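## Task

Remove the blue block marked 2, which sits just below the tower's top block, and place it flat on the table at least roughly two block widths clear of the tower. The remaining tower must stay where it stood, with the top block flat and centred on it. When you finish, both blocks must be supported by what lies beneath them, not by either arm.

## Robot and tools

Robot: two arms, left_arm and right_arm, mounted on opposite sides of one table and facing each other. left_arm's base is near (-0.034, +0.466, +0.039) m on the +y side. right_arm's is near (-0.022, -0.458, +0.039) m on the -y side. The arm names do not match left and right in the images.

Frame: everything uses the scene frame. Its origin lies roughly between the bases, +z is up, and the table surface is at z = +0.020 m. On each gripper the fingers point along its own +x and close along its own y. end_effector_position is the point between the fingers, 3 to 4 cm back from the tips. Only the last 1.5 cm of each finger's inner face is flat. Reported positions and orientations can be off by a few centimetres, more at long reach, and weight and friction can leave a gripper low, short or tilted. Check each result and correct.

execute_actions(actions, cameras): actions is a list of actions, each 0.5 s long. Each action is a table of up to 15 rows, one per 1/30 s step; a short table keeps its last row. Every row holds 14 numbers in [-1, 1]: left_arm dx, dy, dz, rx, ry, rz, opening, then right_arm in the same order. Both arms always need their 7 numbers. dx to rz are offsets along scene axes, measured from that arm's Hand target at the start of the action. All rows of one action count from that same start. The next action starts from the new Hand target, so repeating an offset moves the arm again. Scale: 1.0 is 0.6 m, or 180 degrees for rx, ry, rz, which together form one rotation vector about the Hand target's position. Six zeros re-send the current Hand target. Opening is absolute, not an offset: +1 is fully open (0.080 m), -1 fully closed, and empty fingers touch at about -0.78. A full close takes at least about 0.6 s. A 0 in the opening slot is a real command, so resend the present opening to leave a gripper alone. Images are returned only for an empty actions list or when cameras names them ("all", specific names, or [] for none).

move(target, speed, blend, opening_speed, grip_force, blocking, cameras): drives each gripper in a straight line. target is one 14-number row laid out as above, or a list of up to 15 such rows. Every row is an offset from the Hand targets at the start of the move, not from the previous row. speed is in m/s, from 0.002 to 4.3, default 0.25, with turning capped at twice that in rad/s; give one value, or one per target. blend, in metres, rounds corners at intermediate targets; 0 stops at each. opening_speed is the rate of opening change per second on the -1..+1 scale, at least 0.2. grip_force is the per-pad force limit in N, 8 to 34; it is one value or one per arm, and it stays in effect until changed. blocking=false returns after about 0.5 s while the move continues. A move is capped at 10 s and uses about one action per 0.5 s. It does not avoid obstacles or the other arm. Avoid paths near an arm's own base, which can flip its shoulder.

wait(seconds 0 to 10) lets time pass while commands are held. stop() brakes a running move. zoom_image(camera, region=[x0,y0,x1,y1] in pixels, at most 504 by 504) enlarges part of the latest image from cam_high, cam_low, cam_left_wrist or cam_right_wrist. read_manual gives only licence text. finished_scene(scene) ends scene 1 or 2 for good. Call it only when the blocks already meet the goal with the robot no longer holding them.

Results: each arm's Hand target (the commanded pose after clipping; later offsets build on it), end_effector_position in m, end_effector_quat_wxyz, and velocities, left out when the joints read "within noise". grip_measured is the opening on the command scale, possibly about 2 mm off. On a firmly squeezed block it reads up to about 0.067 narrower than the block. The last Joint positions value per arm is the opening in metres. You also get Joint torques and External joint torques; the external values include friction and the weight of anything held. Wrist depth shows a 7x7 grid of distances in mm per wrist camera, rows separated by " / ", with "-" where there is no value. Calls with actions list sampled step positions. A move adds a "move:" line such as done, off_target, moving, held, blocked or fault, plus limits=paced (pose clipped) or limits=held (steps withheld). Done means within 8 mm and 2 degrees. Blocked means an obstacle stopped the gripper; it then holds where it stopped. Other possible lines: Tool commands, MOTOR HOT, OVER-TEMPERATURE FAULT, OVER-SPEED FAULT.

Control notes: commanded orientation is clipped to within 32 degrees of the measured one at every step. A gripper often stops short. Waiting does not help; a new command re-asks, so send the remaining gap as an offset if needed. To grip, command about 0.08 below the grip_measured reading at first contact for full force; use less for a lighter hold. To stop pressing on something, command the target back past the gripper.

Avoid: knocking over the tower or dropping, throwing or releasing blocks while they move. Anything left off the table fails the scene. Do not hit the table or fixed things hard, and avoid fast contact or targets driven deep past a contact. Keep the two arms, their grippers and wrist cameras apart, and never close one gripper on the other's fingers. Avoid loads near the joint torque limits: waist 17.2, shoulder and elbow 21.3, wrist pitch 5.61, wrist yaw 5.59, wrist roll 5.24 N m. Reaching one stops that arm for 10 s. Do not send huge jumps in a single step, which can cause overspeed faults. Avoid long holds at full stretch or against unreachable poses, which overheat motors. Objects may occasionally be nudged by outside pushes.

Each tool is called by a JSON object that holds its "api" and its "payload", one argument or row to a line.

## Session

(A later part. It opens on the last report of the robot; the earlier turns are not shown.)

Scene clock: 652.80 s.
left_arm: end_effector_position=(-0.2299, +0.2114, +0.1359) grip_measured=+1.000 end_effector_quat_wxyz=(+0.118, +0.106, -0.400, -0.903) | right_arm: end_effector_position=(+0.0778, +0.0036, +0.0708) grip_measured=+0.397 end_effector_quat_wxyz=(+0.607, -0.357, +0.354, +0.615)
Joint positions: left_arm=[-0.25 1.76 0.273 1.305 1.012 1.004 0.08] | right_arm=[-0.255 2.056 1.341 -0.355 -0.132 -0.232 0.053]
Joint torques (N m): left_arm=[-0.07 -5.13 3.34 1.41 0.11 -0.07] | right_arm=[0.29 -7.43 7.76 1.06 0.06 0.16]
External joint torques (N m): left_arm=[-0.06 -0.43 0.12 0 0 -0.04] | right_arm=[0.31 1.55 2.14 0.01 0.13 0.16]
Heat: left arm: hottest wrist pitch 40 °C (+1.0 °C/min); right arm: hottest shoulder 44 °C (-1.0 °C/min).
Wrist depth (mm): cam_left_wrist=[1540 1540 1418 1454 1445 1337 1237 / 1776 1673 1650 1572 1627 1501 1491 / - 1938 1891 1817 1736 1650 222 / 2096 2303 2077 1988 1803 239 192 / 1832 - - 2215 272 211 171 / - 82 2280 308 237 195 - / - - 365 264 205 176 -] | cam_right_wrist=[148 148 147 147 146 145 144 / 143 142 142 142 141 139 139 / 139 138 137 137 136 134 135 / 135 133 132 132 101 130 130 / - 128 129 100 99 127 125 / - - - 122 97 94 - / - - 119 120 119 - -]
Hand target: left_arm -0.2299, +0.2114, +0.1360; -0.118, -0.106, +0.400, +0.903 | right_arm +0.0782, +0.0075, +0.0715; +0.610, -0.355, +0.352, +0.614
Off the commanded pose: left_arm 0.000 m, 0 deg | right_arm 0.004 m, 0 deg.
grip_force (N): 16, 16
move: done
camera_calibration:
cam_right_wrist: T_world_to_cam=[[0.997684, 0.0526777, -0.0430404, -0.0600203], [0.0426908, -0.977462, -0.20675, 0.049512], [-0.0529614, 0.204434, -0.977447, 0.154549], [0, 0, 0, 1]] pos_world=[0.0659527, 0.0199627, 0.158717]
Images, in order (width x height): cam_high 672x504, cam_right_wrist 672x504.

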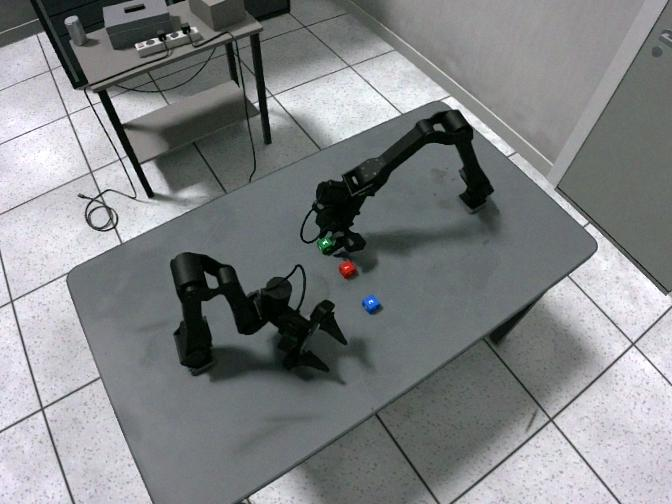

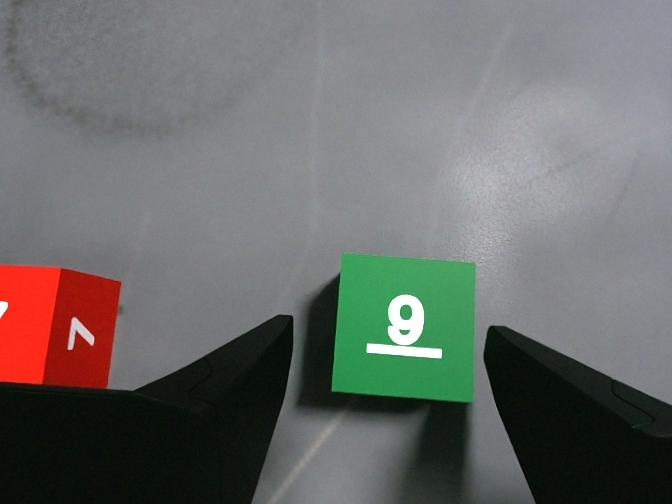

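{"api": "move", "payload": {
  "target": [
    [0, 0, 0, 0, 0, 0, 1.0, 0.0042, 0.0108, 0, 0, 0, 0, 0.4],
    [0, 0, 0, 0, 0, 0, 1.0, 0.0042, 0.0108, 0, 0, 0, 0, -0.3],
    [0, 0, 0, 0, 0, 0, 1.0, 0.0042, 0.0108, 0.1308, 0, 0, 0, -0.3],
    [0, 0, 0, 0, 0, 0, 1.0, -0.1662, -0.0017, 0.1308, 0, 0, 0, -0.3]
  ],
  "speed": [0.05, 0.05, 0.12, 0.18],
  "blend": [0, 0, 0.02, 0],
  "opening_speed": 1.2,
  "cameras": ["cam_high", "cam_right_wrist"]
}}

Scene clock: 732.50 s.
left_arm: end_effector_position=(-0.2299, +0.2114, +0.1359) grip_measured=+1.000 end_effector_quat_wxyz=(+0.118, +0.106, -0.400, -0.903) | right_arm: end_effector_position=(-0.0225, +0.0071, +0.1421) grip_measured=-0.064 end_effector_quat_wxyz=(+0.604, -0.362, +0.357, +0.614)
Joint positions: left_arm=[-0.25 1.76 0.273 1.305 1.012 1.004 0.08] | right_arm=[-0.002 1.933 1.468 -0.601 -0.009 -0.015 0.032]
Joint torques (N m): left_arm=[-0.06 -5.13 3.34 1.42 0.11 -0.08] | right_arm=[0.08 -9.9 6.18 1.1 0.17 0.17]
External joint torques (N m): left_arm=[-0.06 -0.4 0.1 0 0 -0.04] | right_arm=[0.07 -1.28 0.11 0.03 0.18 0.17]
Heat: left arm: hottest wrist pitch 40 °C (+0.0 °C/min); right arm: hottest shoulder 50 °C (+3.0 °C/min). Fold the right arm in close to its base, or ease its load, before you think long.
Wrist depth (mm): cam_left_wrist=[1661 1540 1454 1454 1393 1299 1299 / - 1762 1615 1561 1572 1482 1445 / 2475 1861 1817 1832 1749 1650 223 / 2134 - 2174 2040 1971 239 191 / - - 3231 2237 271 210 171 / - 82 2475 308 236 196 - / - - 365 265 204 176 -] | cam_right_wrist=[229 227 226 225 224 224 222 / 221 219 218 218 217 216 215 / 213 213 211 211 211 209 209 / 207 206 205 205 204 202 202 / 172 180 200 100 100 197 197 / - 196 - 97 97 - 192 / - - - 187 186 - -]
Hand target: left_arm -0.2299, +0.2114, +0.1360; -0.118, -0.106, +0.400, +0.903 | right_arm -0.0214, +0.0064, +0.1499; +0.610, -0.355, +0.352, +0.614
Off the commanded pose: left_arm 0.000 m, 0 deg | right_arm 0.008 m, 1 deg.
MOTOR HOT: joint 2 (shoulder) of the right arm reports 50 °C; the controller stops that arm at 95 °C. To cool a motor, set the load down, stop pushing, or move to a pose that needs little force.
grip_force (N): 16, 16
move: done
camera_calibration:
cam_right_wrist: T_world_to_cam=[[0.997528, 0.0556328, -0.0429346, 0.0428721], [0.0462976, -0.979899, -0.194047, 0.0701747], [-0.052867, 0.19158, -0.980052, 0.218705], [0, 0, 0, 1]] pos_world=[-0.0344528, 0.0244795, 0.2298]
Images, in order (width x height): cam_high 672x504, cam_right_wrist 672x504.

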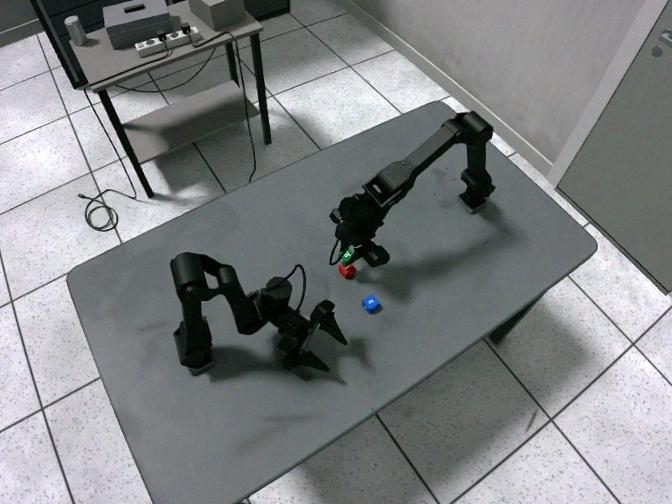

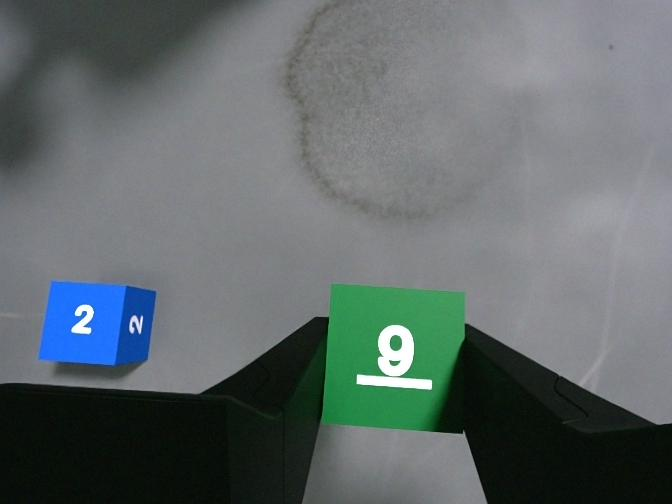

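{"api": "move", "payload": {
  "target": [0, 0, 0, 0, 0, 0, 1.0, 0.0028, -0.0040, -0.0773, 0, 0, 0, -0.3],
  "speed": 0.1,
  "cameras": ["cam_high", "cam_right_wrist"]
}}

Scene clock: 757.70 s.
left_arm: end_effector_position=(-0.2299, +0.2114, +0.1359) grip_measured=+1.000 end_effector_quat_wxyz=(+0.118, +0.106, -0.400, -0.903) | right_arm: end_effector_position=(-0.0216, +0.0046, +0.1073) grip_measured=-0.064 end_effector_quat_wxyz=(+0.609, -0.354, +0.350, +0.618)
Joint positions: left_arm=[-0.25 1.76 0.273 1.305 1.012 1.004 0.08] | right_arm=[-0.004 1.949 1.333 -0.425 -0.009 -0.015 0.032]
Joint torques (N m): left_arm=[-0.06 -5.14 3.32 1.41 0.11 -0.07] | right_arm=[-0.27 -7.19 6.17 1.12 0.1 0.03]
External joint torques (N m): left_arm=[-0.08 -0.41 0.05 -0.01 0.01 -0.04] | right_arm=[-0.24 1.31 0.29 0.02 0.1 0.03]
Heat: left arm: hottest wrist pitch 40 °C (+0.0 °C/min); right arm: hottest shoulder 60 °C (+11.1 °C/min). Fold the right arm in close to its base, or ease its load, before you think long.
Wrist depth (mm): cam_left_wrist=[1551 1454 1482 1454 1393 1314 1368 / 1723 1749 1593 1638 1540 1510 1418 / 1749 1938 1803 1776 1723 1627 222 / 2096 2423 2134 2058 1907 240 193 / 1846 2174 2837 2194 272 211 172 / - 82 3143 309 236 194 - / - - 364 265 206 176 -] | cam_right_wrist=[193 192 191 190 190 189 188 / 186 185 184 183 182 181 181 / 179 177 177 176 176 175 175 / 171 171 171 170 170 169 168 / 143 165 166 100 100 164 163 / - 162 - 97 97 - 158 / - - - 154 152 - -]
Hand target: left_arm -0.2299, +0.2114, +0.1360; -0.118, -0.106, +0.400, +0.903 | right_arm -0.0198, +0.0041, +0.1036; +0.610, -0.355, +0.352, +0.615
Off the commanded pose: left_arm 0.000 m, 0 deg | right_arm 0.004 m, 1 deg.
MOTOR HOT: still on. Joint 2 (shoulder) of the right arm reports 60 °C.
grip_force (N): 16, 16
move: done
camera_calibration:
cam_right_wrist: T_world_to_cam=[[0.99764, 0.0547671, -0.0414028, 0.0404855], [0.0444009, -0.974635, -0.219352, 0.063625], [-0.0523659, 0.216996, -0.974767, 0.184558], [0, 0, 0, 1]] pos_world=[-0.0335505, 0.0197455, 0.195533]
Images, in order (width x height): cam_high 672x504, cam_right_wrist 672x504.

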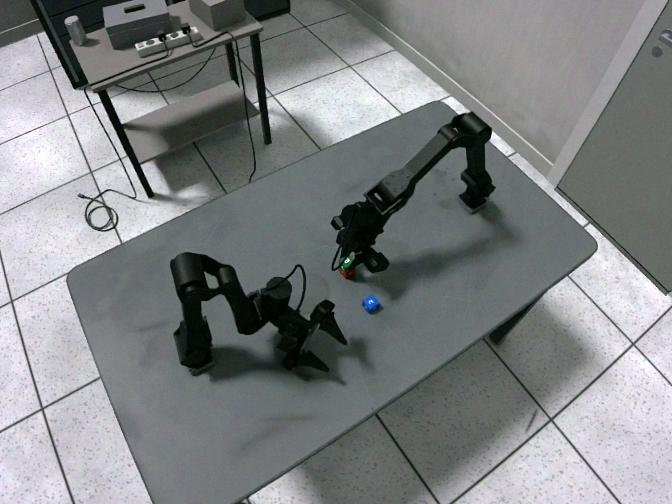

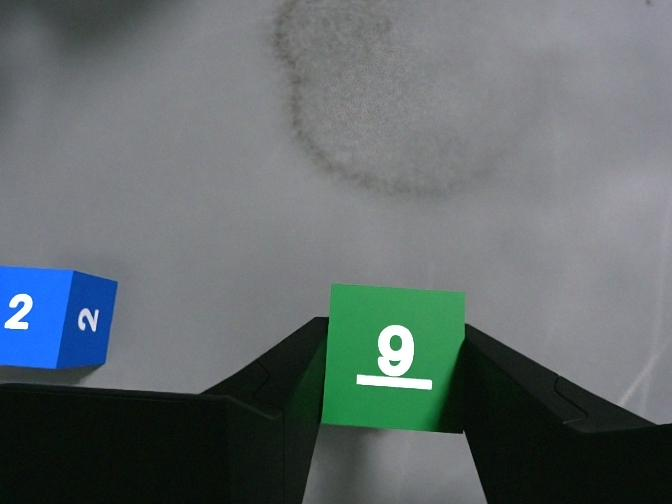

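{"api": "move", "payload": {
  "target": [0, 0, 0, 0, 0, 0, 1.0, 0.0003, -0.0008, -0.0233, 0, 0, 0, -0.3],
  "speed": 0.04,
  "cameras": ["cam_high", "cam_right_wrist"]
}}

Scene clock: 769.40 s.
left_arm: end_effector_position=(-0.2299, +0.2114, +0.1359) grip_measured=+1.000 end_effector_quat_wxyz=(+0.118, +0.106, -0.400, -0.903) | right_arm: end_effector_position=(-0.0214, +0.0063, +0.0992) grip_measured=-0.064 end_effector_quat_wxyz=(+0.612, -0.349, +0.345, +0.620)
Joint positions: left_arm=[-0.25 1.76 0.273 1.305 1.012 1.004 0.08] | right_arm=[-0.004 1.959 1.307 -0.374 -0.009 -0.015 0.032]
Joint torques (N m): left_arm=[-0.07 -5.13 3.33 1.41 0.11 -0.07] | right_arm=[-0.22 -6.34 5.42 1.12 0.09 0.02]
External joint torques (N m): left_arm=[-0.08 -0.43 0.11 0 0 -0.04] | right_arm=[-0.26 2.14 -0.35 0.02 0.1 0.02]
Heat: left arm: hottest wrist pitch 40 °C (+0.0 °C/min); right arm: hottest shoulder 55 °C (+6.1 °C/min). Fold the right arm in close to its base, or ease its load, before you think long.
Wrist depth (mm): cam_left_wrist=[1561 1510 1445 1231 1360 1337 1307 / 1776 1710 1650 - 1593 1472 1427 / 2258 1832 2005 2096 - 1673 1445 / 2023 2528 2096 2134 1922 239 192 / - 2115 2280 2215 270 211 172 / - 82 - 308 236 196 - / - - 365 265 204 176 -] | cam_right_wrist=[188 187 186 185 185 184 183 / 180 179 177 178 176 176 175 / 173 172 171 170 170 169 169 / 164 165 164 163 163 163 162 / 143 159 159 100 100 157 156 / - - - 97 97 - 152 / - - - 147 148 - -]
Hand target: left_arm -0.2299, +0.2114, +0.1360; -0.118, -0.106, +0.400, +0.903 | right_arm -0.0196, +0.0036, +0.0895; +0.610, -0.355, +0.352, +0.614
Off the commanded pose: left_arm 0.000 m, 0 deg | right_arm 0.010 m, 1 deg.
MOTOR HOT: still on. Joint 2 (shoulder) of the right arm reports 55 °C.
grip_force (N): 16, 16
move: off_target (right_arm)
camera_calibration:
cam_right_wrist: T_world_to_cam=[[0.997659, 0.0550447, -0.0405727, 0.0397682], [0.0440968, -0.971353, -0.233512, 0.0649127], [-0.0522641, 0.231177, -0.971507, 0.175788], [0, 0, 0, 1]] pos_world=[-0.0333501, 0.020226, 0.187551]
Images, in order (width x height): cam_high 672x504, cam_right_wrist 672x504.

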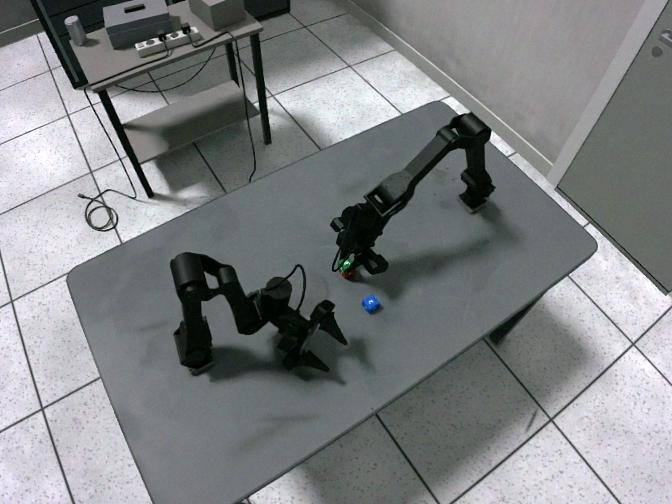

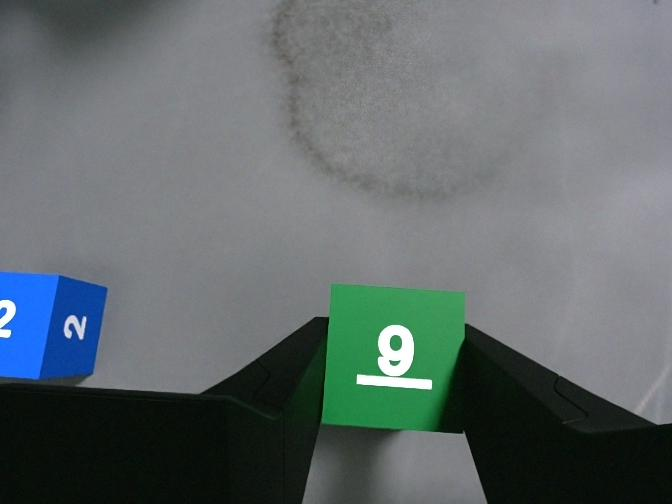

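{"api": "move", "payload": {
  "target": [
    [0, 0, 0, 0, 0, 0, 1.0, 0, -0.0033, 0.0408, -0.0067, 0, 0, -0.3],
    [0, 0, 0, 0, 0, 0, 1.0, 0, -0.0033, 0.0005, -0.0067, 0, 0, -0.3],
    [0, 0, 0, 0, 0, 0, 1.0, 0, -0.0033, 0.005, -0.0067, 0, 0, -0.3],
    [0, 0, 0, 0, 0, 0, 1.0, 0, -0.0033, 0.005, -0.0067, 0, 0, 0.4],
    [0, 0, 0, 0, 0, 0, 1.0, 0, -0.0033, 0.13, -0.0067, 0, 0, 0.4],
    [0, 0, 0, 0, 0, 0, 1.0, -0.0133, -0.075, 0.1635, -0.0067, 0, 0, 0.4]
  ],
  "speed": [0.06, 0.04, 0.05, 0.05, 0.12, 0.2],
  "blend": [0, 0, 0, 0, 0.01, 0],
  "opening_speed": 1.5,
  "cameras": ["cam_high", "cam_low", "cam_right_wrist"]
}}

Scene clock: 826.87 s.
left_arm: end_effector_position=(-0.2299, +0.2114, +0.1359) grip_measured=+1.000 end_effector_quat_wxyz=(+0.118, +0.106, -0.400, -0.903) | right_arm: end_effector_position=(-0.0276, -0.0399, +0.1841) grip_measured=+0.397 end_effector_quat_wxyz=(+0.603, -0.365, +0.361, +0.611)
Joint positions: left_arm=[-0.25 1.76 0.273 1.305 1.012 1.004 0.08] | right_arm=[0.013 1.737 1.391 -0.731 -0.001 0 0.053]
Joint torques (N m): left_arm=[-0.08 -5.14 3.33 1.42 0.11 -0.07] | right_arm=[0.25 -7.97 6.34 0.86 0.18 0.17]
External joint torques (N m): left_arm=[-0.04 -0.46 0.13 0.01 -0.01 -0.03] | right_arm=[0.29 -0.7 0.29 -0.16 0.18 0.17]
Heat: left arm: hottest wrist pitch 40 °C (+0.0 °C/min); right arm: hottest shoulder 45 °C (-11.0 °C/min).
Wrist depth (mm): cam_left_wrist=[1615 1463 1501 1445 1307 1393 1314 / 1673 1736 1661 1650 1604 1604 1368 / - 1861 1922 1861 1615 1604 1385 / 1832 - 1749 1988 1876 239 191 / 2023 - 2769 2303 268 210 172 / - 82 2258 309 235 195 - / - - 363 266 205 175 -] | cam_right_wrist=[277 276 274 274 272 271 270 / 268 267 267 263 263 261 262 / 259 259 258 257 257 253 253 / 252 246 249 247 244 247 245 / 245 244 244 242 240 240 240 / - - - 234 234 94 232 / - - 226 229 228 - -]
Hand target: left_arm -0.2299, +0.2114, +0.1360; -0.118, -0.106, +0.400, +0.903 | right_arm -0.0275, -0.0415, +0.1876; +0.606, -0.362, +0.359, +0.611
Off the commanded pose: left_arm 0.000 m, 0 deg | right_arm 0.004 m, 1 deg.
MOTOR HOT: cleared for the motors of the right arm.
grip_force (N): 16, 16
move: done
camera_calibration:
cam_right_wrist: T_world_to_cam=[[0.99766, 0.0529909, -0.0432005, 0.0523345], [0.0441946, -0.981956, -0.183875, 0.0305855], [-0.0521647, 0.181536, -0.982, 0.268638], [0, 0, 0, 1]] pos_world=[-0.0395504, -0.021507, 0.271687]
Images, in order (width x height): cam_high 672x504, cam_low 672x504, cam_right_wrist 672x504.

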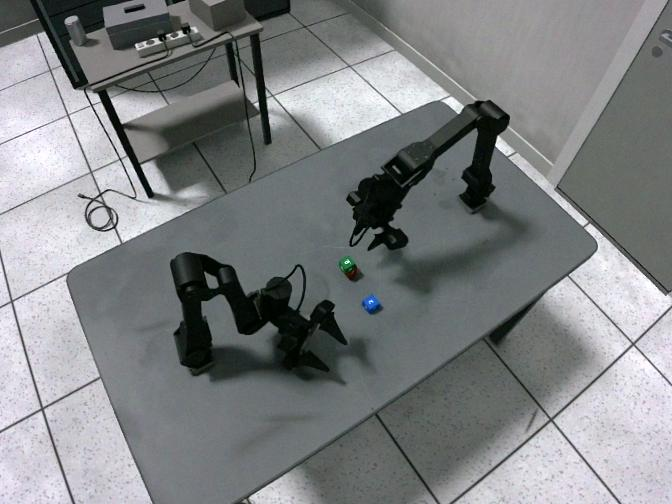

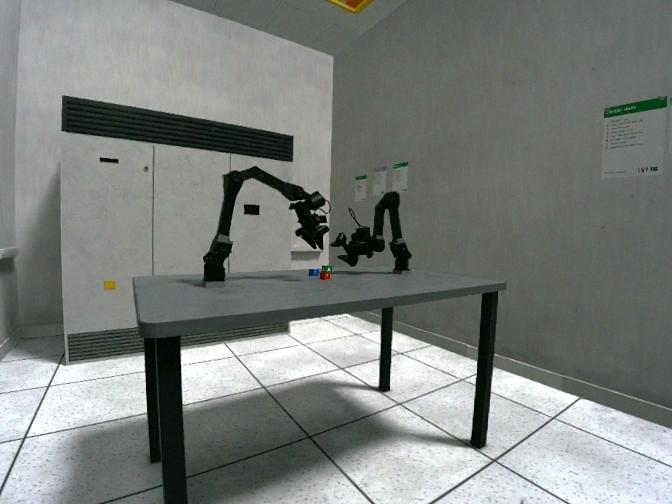

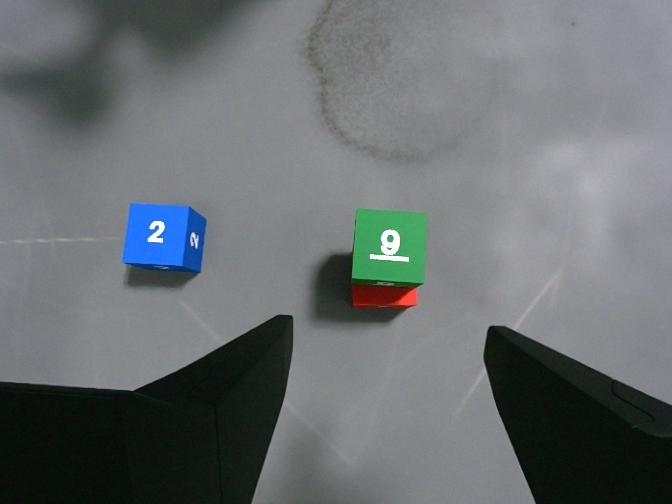

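{"api": "zoom_image", "payload": {
  "camera": "cam_right_wrist",
  "region": [330, 190, 450, 310]
}}

{"api": "zoom_image", "payload": {
  "camera": "cam_high",
  "region": [320, 240, 400, 320]
}}

{"api": "zoom_image", "payload": {
  "camera": "cam_low",
  "region": [295, 245, 355, 290]
}}

Scaled by 4.200.

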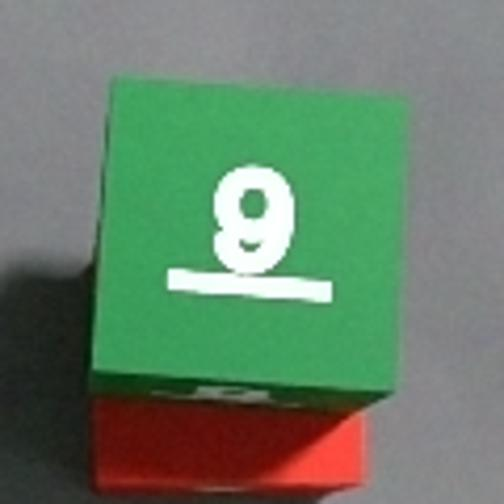

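Scaled by 6.300.

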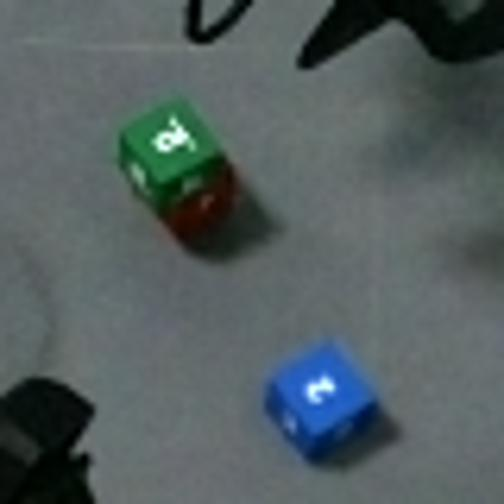

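Scaled by 8.400.

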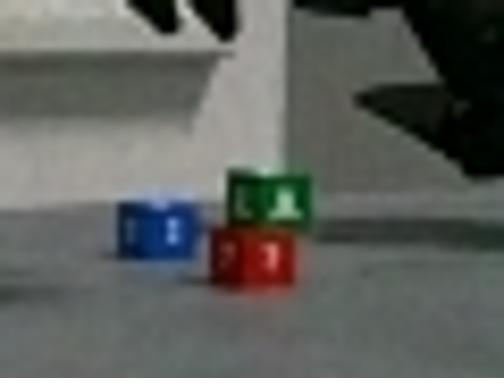

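{"api": "move", "payload": {
  "target": [
    [0, 0, 0, 0, 0, 0, 1.0, 0.0092, 0.0238, -0.1212, 0.0067, 0, 0, 0.45],
    [0, 0, 0, 0, 0, 0, 1.0, 0.0092, 0.0655, -0.1933, 0.0067, 0, 0, 0.45]
  ],
  "speed": [0.2, 0.12],
  "blend": [0.01, 0],
  "cameras": ["cam_high", "cam_right_wrist"]
}}

Scene clock: 1005.63 s.
left_arm: end_effector_position=(-0.2299, +0.2114, +0.1359) grip_measured=+1.000 end_effector_quat_wxyz=(+0.118, +0.106, -0.400, -0.903) | right_arm: end_effector_position=(-0.0228, -0.0061, +0.0704) grip_measured=+0.447 end_effector_quat_wxyz=(+0.610, -0.357, +0.355, +0.612)
Joint positions: left_arm=[-0.25 1.76 0.273 1.305 1.012 1.004 0.08] | right_arm=[0.002 1.98 1.223 -0.299 -0.001 -0.004 0.055]
Joint torques (N m): left_arm=[-0.07 -5.13 3.33 1.41 0.1 -0.07] | right_arm=[-0.14 -7.03 7.64 1.08 -0.08 -0.18]
External joint torques (N m): left_arm=[-0.08 -0.41 0.1 -0.01 0 -0.04] | right_arm=[-0.12 1.33 2.14 0.02 -0.09 -0.18]
Heat: left arm: hottest wrist pitch 41 °C (+0.0 °C/min); right arm: hottest shoulder 58 °C (+1.0 °C/min). Fold the right arm in close to its base, or ease its load, before you think long.
Wrist depth (mm): cam_left_wrist=[1510 1520 1418 1445 1427 1385 1285 / 1723 1661 1638 1615 1501 1482 1436 / - 1846 1789 1749 1736 1593 1385 / 1803 2614 2134 2058 2005 240 192 / - 2258 2705 2237 272 211 172 / - 82 2326 308 237 196 - / - - 369 266 205 176 -] | cam_right_wrist=[148 148 148 147 146 145 145 / 143 142 142 142 142 140 140 / 139 138 137 138 136 137 135 / - 133 132 - - 132 131 / 129 128 129 - - 128 127 / - - 85 - - 91 - / - - 120 121 120 90 -]
Hand target: left_arm -0.2299, +0.2114, +0.1360; -0.118, -0.106, +0.400, +0.903 | right_arm -0.0221, -0.0021, +0.0718; +0.610, -0.355, +0.352, +0.615
Off the commanded pose: left_arm 0.000 m, 0 deg | right_arm 0.004 m, 0 deg.
MOTOR HOT: joint 2 (shoulder) of the right arm reports 58 °C; the controller stops that arm at 95 °C. To cool a motor, set the load down, stop pushing, or move to a pose that needs little force.
grip_force (N): 16, 16
move: done
camera_calibration:
cam_right_wrist: T_world_to_cam=[[0.998134, 0.0457188, -0.0404778, 0.0406024], [0.0365011, -0.978141, -0.204716, 0.0440122], [-0.0489523, 0.202856, -0.977984, 0.150985], [0, 0, 0, 1]] pos_world=[-0.0347421, 0.0105656, 0.158314]
Images, in order (width x height): cam_high 672x504, cam_right_wrist 672x504.

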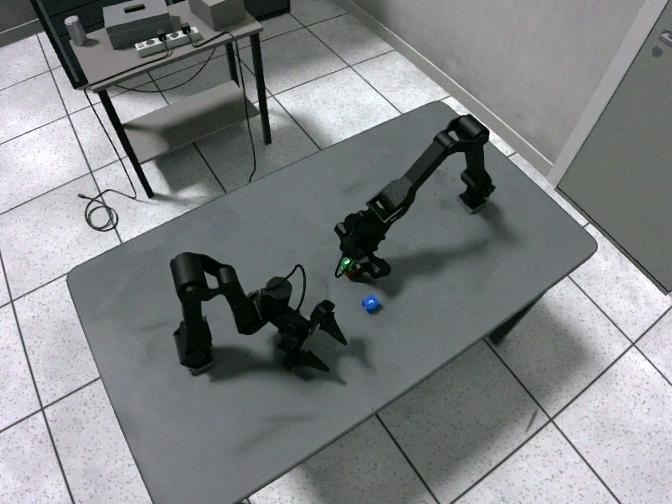

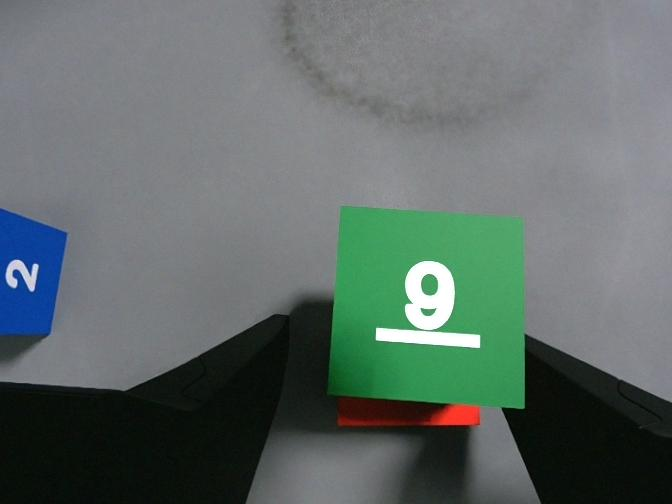

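{"api": "move", "payload": {
  "target": [
    [0, 0, 0, 0, 0, 0, 1.0, 0, 0, 0, 0, 0, 0, -0.3],
    [0, 0, 0, 0, 0, 0, 1.0, 0.003, 0.0192, 0.0017, 0, 0, 0, -0.3]
  ],
  "speed": [0.05, 0.03],
  "opening_speed": 1.2,
  "cameras": ["cam_right_wrist"]
}}

Scene clock: 1038.17 s.
left_arm: end_effector_position=(-0.2299, +0.2114, +0.1359) grip_measured=+1.000 end_effector_quat_wxyz=(+0.118, +0.106, -0.400, -0.903) | right_arm: end_effector_position=(-0.0209, +0.0057, +0.0722) grip_measured=-0.064 end_effector_quat_wxyz=(+0.611, -0.356, +0.353, +0.612)
Joint positions: left_arm=[-0.25 1.76 0.273 1.305 1.012 1.004 0.08] | right_arm=[-0.003 2.014 1.28 -0.318 -0.001 -0.007 0.032]
Joint torques (N m): left_arm=[-0.06 -5.13 3.33 1.42 0.11 -0.07] | right_arm=[-0.15 -7.11 7.92 0.87 -0.16 -0.18]
External joint torques (N m): left_arm=[-0.06 -0.37 0.06 -0.01 0 -0.03] | right_arm=[-0.18 1.51 2.39 -0.18 -0.16 -0.18]
Heat: left arm: hottest wrist pitch 41 °C (+0.0 °C/min); right arm: hottest shoulder 53 °C (-5.1 °C/min). Fold the right arm in close to its base, or ease its load, before you think long.
Wrist depth (mm): cam_left_wrist=[1561 1561 1520 1376 1376 1401 1322 / 1846 1650 1615 - 1520 1510 1376 / - 1832 1922 1749 1803 1661 222 / 2154 - 2096 2058 1891 240 191 / 1876 2174 2705 2280 268 210 171 / - 82 396 310 237 194 - / - - 365 267 205 176 -] | cam_right_wrist=[149 150 149 149 148 148 147 / 144 143 143 144 144 142 142 / 141 139 139 139 138 138 137 / 135 135 134 - - 133 133 / 130 130 129 - - 129 128 / - - - 123 - - 125 / - - - 122 121 - -]
Hand target: left_arm -0.2299, +0.2114, +0.1360; -0.118, -0.106, +0.400, +0.903 | right_arm -0.0202, +0.0094, +0.0727; +0.610, -0.355, +0.352, +0.614
Off the commanded pose: left_arm 0.000 m, 0 deg | right_arm 0.004 m, 0 deg.
MOTOR HOT: still on. Joint 2 (shoulder) of the right arm reports 53 °C.
grip_force (N): 16, 16
move: done
camera_calibration:
cam_right_wrist: T_world_to_cam=[[0.998245, 0.0450667, -0.0384292, 0.0380447], [0.0361013, -0.977374, -0.208414, 0.0561218], [-0.0469522, 0.206661, -0.977285, 0.150376], [0, 0, 0, 1]] pos_world=[-0.0329435, 0.0220606, 0.160119]
Images, in order (width x height): cam_right_wrist 672x504.

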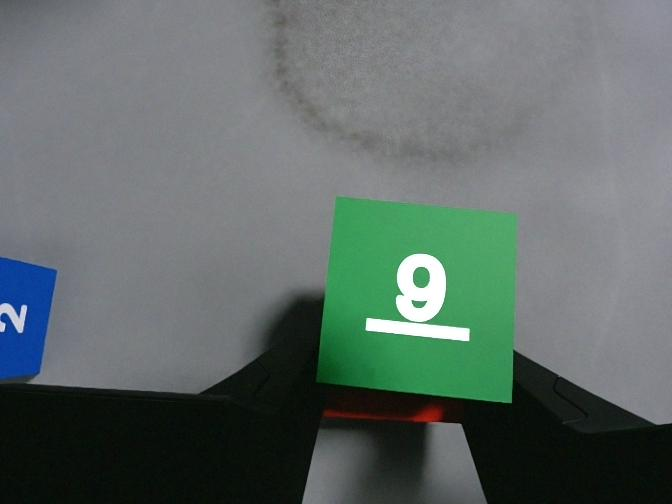

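{"api": "move", "payload": {
  "target": [0, 0, 0, 0, 0, 0, 1.0, -0.0003, -0.0067, -0.0067, 0, 0, 0, -0.3],
  "speed": 0.04,
  "cameras": ["cam_right_wrist"]
}}

Scene clock: 1050.47 s.
left_arm: end_effector_position=(-0.2299, +0.2114, +0.1359) grip_measured=+1.000 end_effector_quat_wxyz=(+0.118, +0.106, -0.400, -0.903) | right_arm: end_effector_position=(-0.0209, +0.0062, +0.0711) grip_measured=-0.064 end_effector_quat_wxyz=(+0.612, -0.354, +0.351, +0.614)
Joint positions: left_arm=[-0.25 1.76 0.273 1.305 1.012 1.004 0.08] | right_arm=[-0.003 2.014 1.272 -0.301 -0.001 -0.007 0.032]
Joint torques (N m): left_arm=[-0.06 -5.14 3.34 1.42 0.11 -0.07] | right_arm=[-0.18 -7.63 5.75 1.14 -0.16 -0.16]
External joint torques (N m): left_arm=[-0.06 -0.41 0.11 0 0 -0.03] | right_arm=[-0.08 1.03 0.16 0.05 -0.17 -0.16]
Heat: left arm: hottest wrist pitch 41 °C (+0.0 °C/min); right arm: hottest shoulder 51 °C (-7.1 °C/min). Fold the right arm in close to its base, or ease its load, before you think long.
Wrist depth (mm): cam_left_wrist=[1604 1551 1418 1482 1376 1337 1299 / 1876 1661 1638 1561 1530 - 1418 / 2423 1891 1846 1817 1723 1686 222 / 2258 2585 2115 2134 1891 239 191 / - 2448 2769 2350 271 211 172 / - 82 2058 309 236 195 - / - - 365 266 205 176 -] | cam_right_wrist=[149 150 149 149 149 147 147 / 143 143 143 144 143 142 142 / 140 139 138 139 137 138 136 / - 134 133 - - 133 132 / 129 128 129 - - 128 127 / - - - 123 - - 124 / - - - 121 120 - -]
Hand target: left_arm -0.2299, +0.2114, +0.1360; -0.118, -0.106, +0.400, +0.903 | right_arm -0.0204, +0.0053, +0.0686; +0.610, -0.355, +0.352, +0.614
Off the commanded pose: left_arm 0.000 m, 0 deg | right_arm 0.003 m, 0 deg.
MOTOR HOT: still on. Joint 2 (shoulder) of the right arm reports 51 °C.
grip_force (N): 16, 16
move: done
camera_calibration:
cam_right_wrist: T_world_to_cam=[[0.998249, 0.0453525, -0.0379712, 0.0379456], [0.0361029, -0.975679, -0.216209, 0.0568372], [-0.0468533, 0.21446, -0.975608, 0.149137], [0, 0, 0, 1]] pos_world=[-0.0329436, 0.02175, 0.159229]
Images, in order (width x height): cam_right_wrist 672x504.

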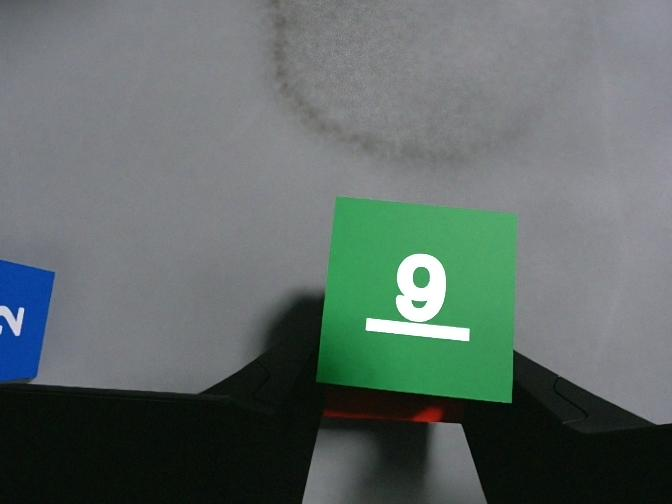

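{"api": "move", "payload": {
  "target": [0, 0, 0, 0, 0, 0, 1.0, -0.0003, -0.01, -0.0017, 0, 0, 0, -0.3],
  "speed": 0.04
}}

Scene clock: 1060.40 s.
left_arm: end_effector_position=(-0.2299, +0.2114, +0.1359) grip_measured=+1.000 end_effector_quat_wxyz=(+0.118, +0.106, -0.400, -0.903) | right_arm: end_effector_position=(-0.0209, +0.0040, +0.0694) grip_measured=-0.064 end_effector_quat_wxyz=(+0.613, -0.352, +0.349, +0.615)
Joint positions: left_arm=[-0.25 1.76 0.273 1.305 1.012 1.004 0.08] | right_arm=[-0.003 2.007 1.251 -0.281 -0.001 -0.007 0.032]
Joint torques (N m): left_arm=[-0.07 -5.14 3.34 1.41 0.11 -0.07] | right_arm=[-0.14 -8.59 4.44 0.72 -0.15 -0.15]
External joint torques (N m): left_arm=[-0.06 -0.45 0.17 0.01 -0.01 -0.03] | right_arm=[-0.08 0.01 -1.12 -0.37 -0.16 -0.15]
Heat: left arm: hottest wrist pitch 41 °C (+0.0 °C/min); right arm: hottest shoulder 51 °C (-7.1 °C/min). Fold the right arm in close to its base, or ease its load, before you think long.
Wrist depth (mm): cam_left_wrist=[1501 1393 1638 1482 1345 1385 1199 / 1803 1749 1615 1561 1561 1501 1445 / - 1955 1876 1891 1736 1749 1427 / 2096 - - 2040 1907 239 192 / 1988 - - 2258 268 211 171 / - 82 2280 306 235 195 - / - - 365 267 205 176 -] | cam_right_wrist=[151 151 150 150 149 149 149 / 145 144 144 144 144 143 142 / 141 139 139 139 138 139 137 / 135 134 134 - - 133 132 / 130 128 129 - - 128 127 / - - - 122 - - 124 / - - - 120 119 - -]
Hand target: left_arm -0.2299, +0.2114, +0.1360; -0.118, -0.106, +0.400, +0.903 | right_arm -0.0205, -0.0006, +0.0677; +0.610, -0.355, +0.352, +0.614
Off the commanded pose: left_arm 0.000 m, 0 deg | right_arm 0.005 m, 1 deg.
MOTOR HOT: still on. Joint 2 (shoulder) of the right arm reports 51 °C.
grip_force (N): 16, 16
move: done

{"api": "move", "payload": {
  "target": [
    [0, 0, 0, 0, 0, 0, 1.0, 0, 0, 0, 0, 0, 0, 0.45],
    [0, 0, 0, 0, 0, 0, 1.0, 0, 0, 0.1417, 0, 0, 0, 0.45],
    [0, 0, 0, 0, 0, 0, 1.0, 0.0018, -0.0115, 0.126, 0, 0, 0, 0.45],
    [0, 0, 0, 0, 0, 0, 1.0, 0.0018, 0.0302, 0.0538, 0, 0, 0, 0.45]
  ],
  "speed": [0.05, 0.15, 0.15, 0.12],
  "blend": [0, 0.008, 0.005, 0],
  "opening_speed": 1.5,
  "cameras": ["cam_high", "cam_low", "cam_right_wrist"]
}}

Scene clock: 1091.73 s.
left_arm: end_effector_position=(-0.2299, +0.2114, +0.1359) grip_measured=+1.000 end_effector_quat_wxyz=(+0.118, +0.106, -0.400, -0.903) | right_arm: end_effector_position=(-0.0199, +0.0148, +0.0995) grip_measured=+0.447 end_effector_quat_wxyz=(+0.611, -0.357, +0.354, +0.612)
Joint positions: left_arm=[-0.25 1.76 0.273 1.305 1.012 1.004 0.08] | right_arm=[-0.004 2.002 1.382 -0.433 -0.001 -0.009 0.055]
Joint torques (N m): left_arm=[-0.07 -5.12 3.34 1.41 0.1 -0.07] | right_arm=[-0.13 -7.5 7.53 1.08 -0.19 -0.17]
External joint torques (N m): left_arm=[-0.06 -0.41 0.11 -0.01 -0.01 -0.03] | right_arm=[-0.11 1.37 1.67 -0.01 -0.2 -0.17]
Heat: left arm: hottest wrist pitch 41 °C (+0.0 °C/min); right arm: hottest shoulder 58 °C (+5.0 °C/min). Fold the right arm in close to its base, or ease its load, before you think long.
Wrist depth (mm): cam_left_wrist=[1582 1530 1436 1445 1401 1376 1345 / 1803 1510 1551 1723 1530 1551 1445 / - 2058 1876 1832 1803 1627 1376 / 1832 - - 2077 1876 239 192 / 1723 2023 2643 2237 270 211 171 / - 82 2258 308 237 196 - / - - 369 266 205 175 -] | cam_right_wrist=[181 181 179 179 179 177 178 / 174 174 172 173 172 172 170 / 168 168 168 167 166 165 166 / 162 161 161 162 161 160 160 / 155 157 158 99 99 156 155 / - - - 96 97 91 - / - - 147 146 147 90 -]
Hand target: left_arm -0.2299, +0.2114, +0.1360; -0.118, -0.106, +0.400, +0.903 | right_arm -0.0196, +0.0175, +0.1000; +0.610, -0.355, +0.352, +0.614
Off the commanded pose: left_arm 0.000 m, 0 deg | right_arm 0.003 m, 0 deg.
MOTOR HOT: still on. Joint 2 (shoulder) of the right arm reports 58 °C.
grip_force (N): 16, 16
move: done; blend cut to 0.0059 m at target 2
camera_calibration:
cam_right_wrist: T_world_to_cam=[[0.998301, 0.0444602, -0.0376704, 0.0377639], [0.0357035, -0.977564, -0.207589, 0.0705161], [-0.0460547, 0.205891, -0.977491, 0.175303], [0, 0, 0, 1]] pos_world=[-0.0321438, 0.0311617, 0.187418]
Images, in order (width x height): cam_high 672x504, cam_low 672x504, cam_right_wrist 672x504.

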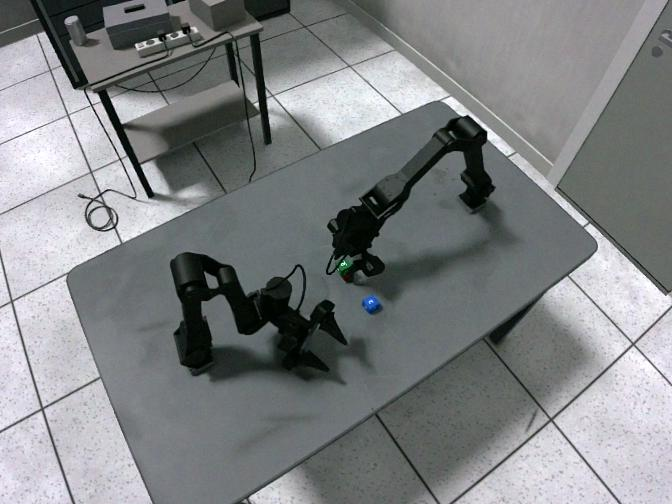

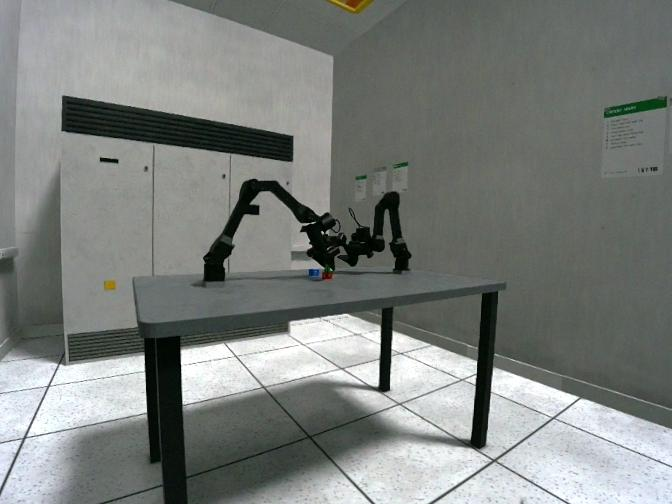

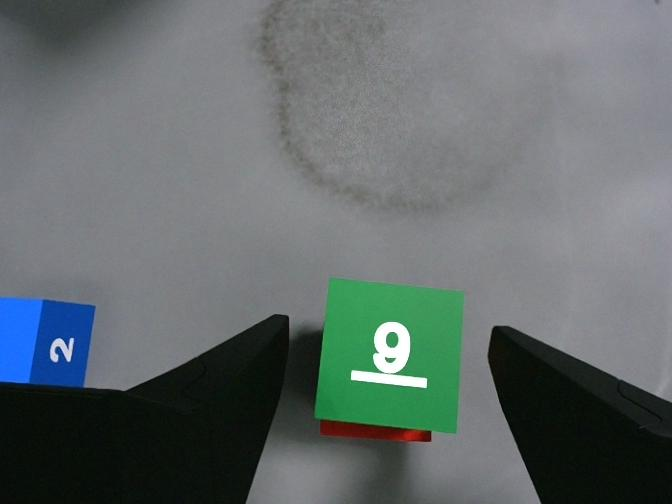

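{"api": "move", "payload": {
  "target": [
    [0, 0, 0, 0, 0, 0, 1.0, -0.0028, 0, 0, 0, 0, -0.0161, 0.45],
    [0, 0, 0, 0, 0, 0, 1.0, -0.0028, 0, 0, 0, 0, -0.0161, -0.3],
    [0, 0, 0, 0, 0, 0, 1.0, -0.0028, 0, 0.0667, 0, 0, -0.0161, -0.3],
    [0, 0, 0, 0, 0, 0, 1.0, -0.0032, -0.0567, 0.0725, 0, 0, 0, -0.3],
    [0, 0, 0, 0, 0, 0, 1.0, -0.0032, -0.015, 0.0025, 0, 0, 0, -0.3]
  ],
  "speed": [0.05, 0.05, 0.1, 0.1, 0.08],
  "blend": [0, 0, 0.01, 0.003, 0],
  "opening_speed": 1.5,
  "cameras": ["cam_high", "cam_low", "cam_right_wrist"]
}}

Scene clock: 1134.40 s.
left_arm: end_effector_position=(-0.2299, +0.2114, +0.1359) grip_measured=+1.000 end_effector_quat_wxyz=(+0.118, +0.106, -0.400, -0.903) | right_arm: end_effector_position=(-0.0219, +0.0054, +0.1009) grip_measured=-0.059 end_effector_quat_wxyz=(+0.611, -0.357, +0.354, +0.612)
Joint positions: left_arm=[-0.25 1.76 0.273 1.305 1.012 1.004 0.08] | right_arm=[0.001 1.967 1.338 -0.424 0.001 -0.005 0.032]
Joint torques (N m): left_arm=[-0.08 -5.14 3.34 1.41 0.11 -0.07] | right_arm=[-0.19 -7.24 7.67 1.1 -0.2 -0.18]
External joint torques (N m): left_arm=[-0.09 -0.41 0.07 -0.01 0.01 -0.03] | right_arm=[-0.17 1.42 1.79 0.01 -0.2 -0.18]
Heat: left arm: hottest wrist pitch 42 °C (+1.0 °C/min); right arm: hottest shoulder 56 °C (+1.0 °C/min). Fold the right arm in close to its base, or ease its load, before you think long.
Wrist depth (mm): cam_left_wrist=[1593 1530 1454 1401 1337 1368 1345 / 1762 1710 1686 1572 1572 1482 1463 / 2174 1876 1861 1776 1736 1661 222 / 2058 2077 2174 2005 1891 239 191 / - 2134 2643 2134 270 210 172 / - 82 373 308 238 195 - / - - 365 265 205 176 -] | cam_right_wrist=[183 182 182 181 181 180 179 / 176 176 175 174 173 174 173 / 171 170 169 168 168 167 167 / 164 164 163 163 162 162 161 / - 158 159 99 99 157 156 / - 155 - 97 96 - 152 / - - - 148 148 - -]
Hand target: left_arm -0.2299, +0.2114, +0.1360; -0.118, -0.106, +0.400, +0.903 | right_arm -0.0215, +0.0085, +0.1014; +0.610, -0.355, +0.352, +0.615
Off the commanded pose: left_arm 0.000 m, 0 deg | right_arm 0.003 m, 0 deg.
MOTOR HOT: still on. Joint 2 (shoulder) of the right arm reports 56 °C.
grip_force (N): 16, 16
move: done
camera_calibration:
cam_right_wrist: T_world_to_cam=[[0.998292, 0.0445533, -0.0377779, 0.0401493], [0.0358057, -0.97771, -0.206884, 0.0615598], [-0.0461532, 0.205178, -0.977636, 0.178558], [0, 0, 0, 1]] pos_world=[-0.0340439, 0.0217627, 0.188817]
Images, in order (width x height): cam_high 672x504, cam_low 672x504, cam_right_wrist 672x504.

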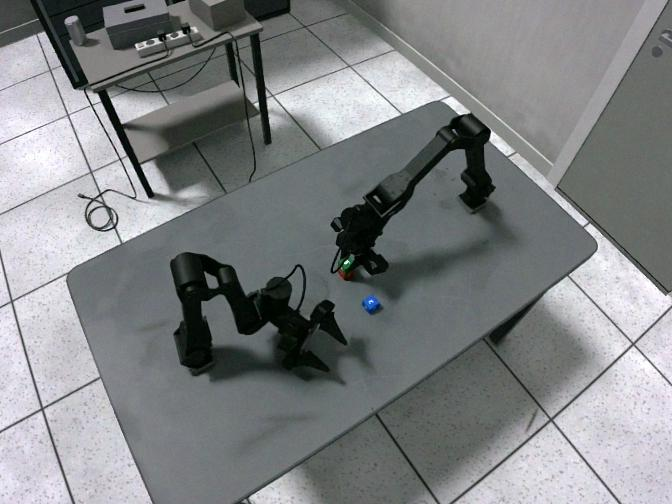

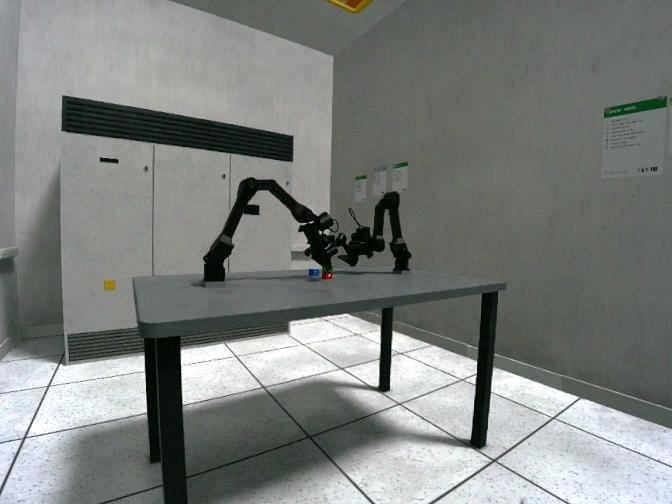

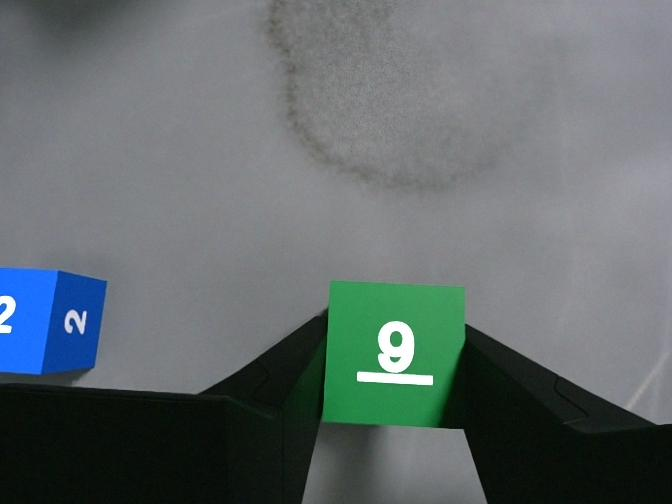

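{"api": "move", "payload": {
  "target": [
    [0, 0, 0, 0, 0, 0, 1.0, 0, 0, -0.005, 0, 0, 0, -0.3],
    [0, 0, 0, 0, 0, 0, 1.0, 0, 0, -0.005, 0, 0, 0, 0.45],
    [0, 0, 0, 0, 0, 0, 1.0, 0, 0, 0.1167, 0, 0, 0, 0.45],
    [0, 0, 0, 0, 0, 0, 1.0, -0.01, -0.0833, 0.1437, 0, 0, 0, 0.45]
  ],
  "speed": [0.04, 0.05, 0.12, 0.2],
  "blend": [0, 0, 0.01, 0],
  "opening_speed": 1.5,
  "cameras": ["cam_high", "cam_low", "cam_right_wrist"]
}}

{"api": "zoom_image", "payload": {
  "camera": "cam_right_wrist",
  "region": [330, 190, 450, 310]
}}

{"api": "zoom_image", "payload": {
  "camera": "cam_low",
  "region": [295, 245, 355, 290]
}}

Scene clock: 1163.43 s.
left_arm: end_effector_position=(-0.2299, +0.2114, +0.1359) grip_measured=+1.000 end_effector_quat_wxyz=(+0.118, +0.106, -0.400, -0.903) | right_arm: end_effector_position=(-0.0270, -0.0397, +0.1835) grip_measured=+0.447 end_effector_quat_wxyz=(+0.607, -0.359, +0.354, +0.614)
Joint positions: left_arm=[-0.25 1.76 0.273 1.305 1.012 1.004 0.08] | right_arm=[0.013 1.725 1.366 -0.698 0.001 0 0.055]
Joint torques (N m): left_arm=[-0.08 -5.13 3.34 1.41 0.11 -0.07] | right_arm=[0.35 -8.09 6.34 0.88 0.11 0.17]
External joint torques (N m): left_arm=[-0.1 -0.42 0.07 0 0.01 -0.03] | right_arm=[0.41 -0.83 0.18 -0.2 0.1 0.16]
Heat: left arm: hottest wrist pitch 42 °C (+1.0 °C/min); right arm: hottest shoulder 56 °C (-1.0 °C/min). Fold the right arm in close to its base, or ease its load, before you think long.
Wrist depth (mm): cam_left_wrist=[1593 1510 1463 1463 1401 1345 1368 / 1673 1776 1582 1572 1540 1520 1463 / 2174 1615 1749 1971 1673 1638 223 / 1971 - 2096 - 1891 239 192 / - - 2705 2303 271 211 171 / - 82 1891 307 236 195 - / - - 363 266 205 176 -] | cam_right_wrist=[278 278 279 277 276 275 274 / 269 269 268 267 267 265 264 / 261 259 259 259 257 255 256 / 250 249 249 248 244 248 246 / 245 243 244 241 241 242 239 / - - 85 235 233 91 234 / - - 225 227 226 - -]
Hand target: left_arm -0.2299, +0.2114, +0.1360; -0.118, -0.106, +0.400, +0.903 | right_arm -0.0276, -0.0414, +0.1877; +0.610, -0.355, +0.352, +0.615
Off the commanded pose: left_arm 0.000 m, 0 deg | right_arm 0.004 m, 1 deg.
MOTOR HOT: still on. Joint 2 (shoulder) of the right arm reports 56 °C.
grip_force (N): 16, 16
move: done
camera_calibration:
cam_right_wrist: T_world_to_cam=[[0.997815, 0.0522611, -0.040425, 0.0512406], [0.0429998, -0.978188, -0.203224, 0.0343106], [-0.050164, 0.201041, -0.978297, 0.268189], [0, 0, 0, 1]] pos_world=[-0.0391506, -0.0230327, 0.271412]
Images, in order (width x height): cam_high 672x504, cam_low 672x504, cam_right_wrist 672x504.

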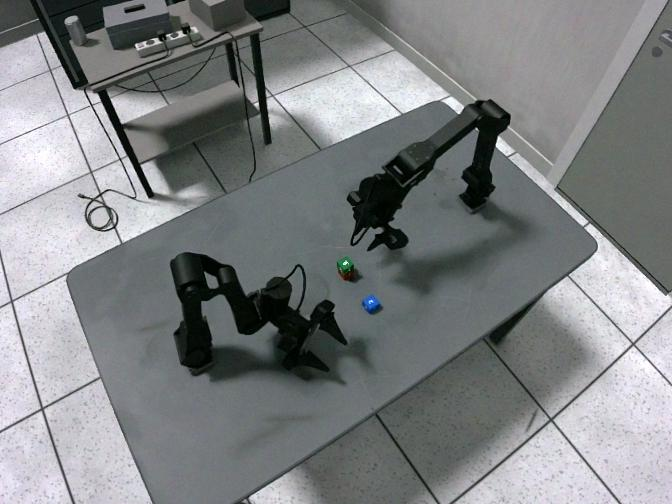

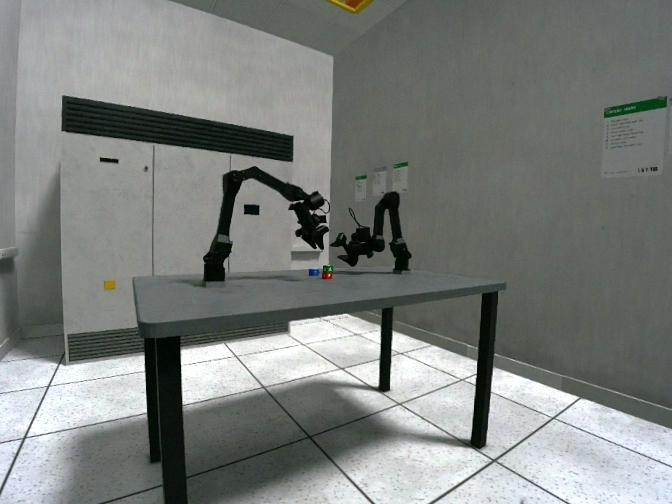

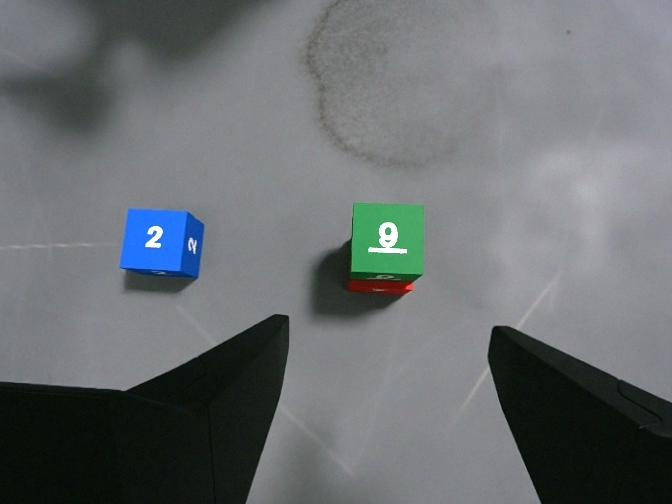

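Scaled by 4.200.

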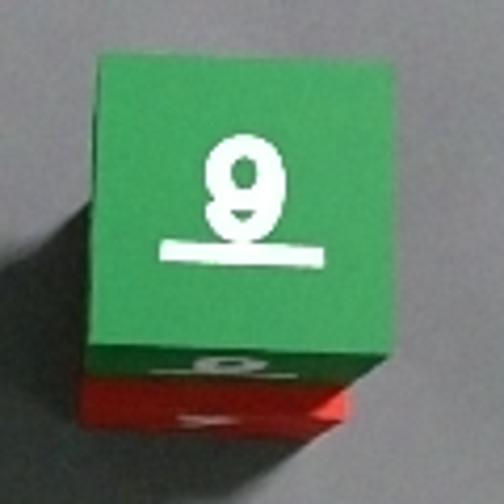

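Scaled by 8.400.

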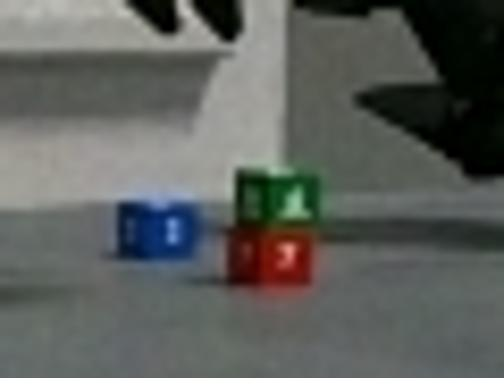

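{"api": "finished_scene", "payload": {
  "scene": 1
}}

The scene is finished: the task was done.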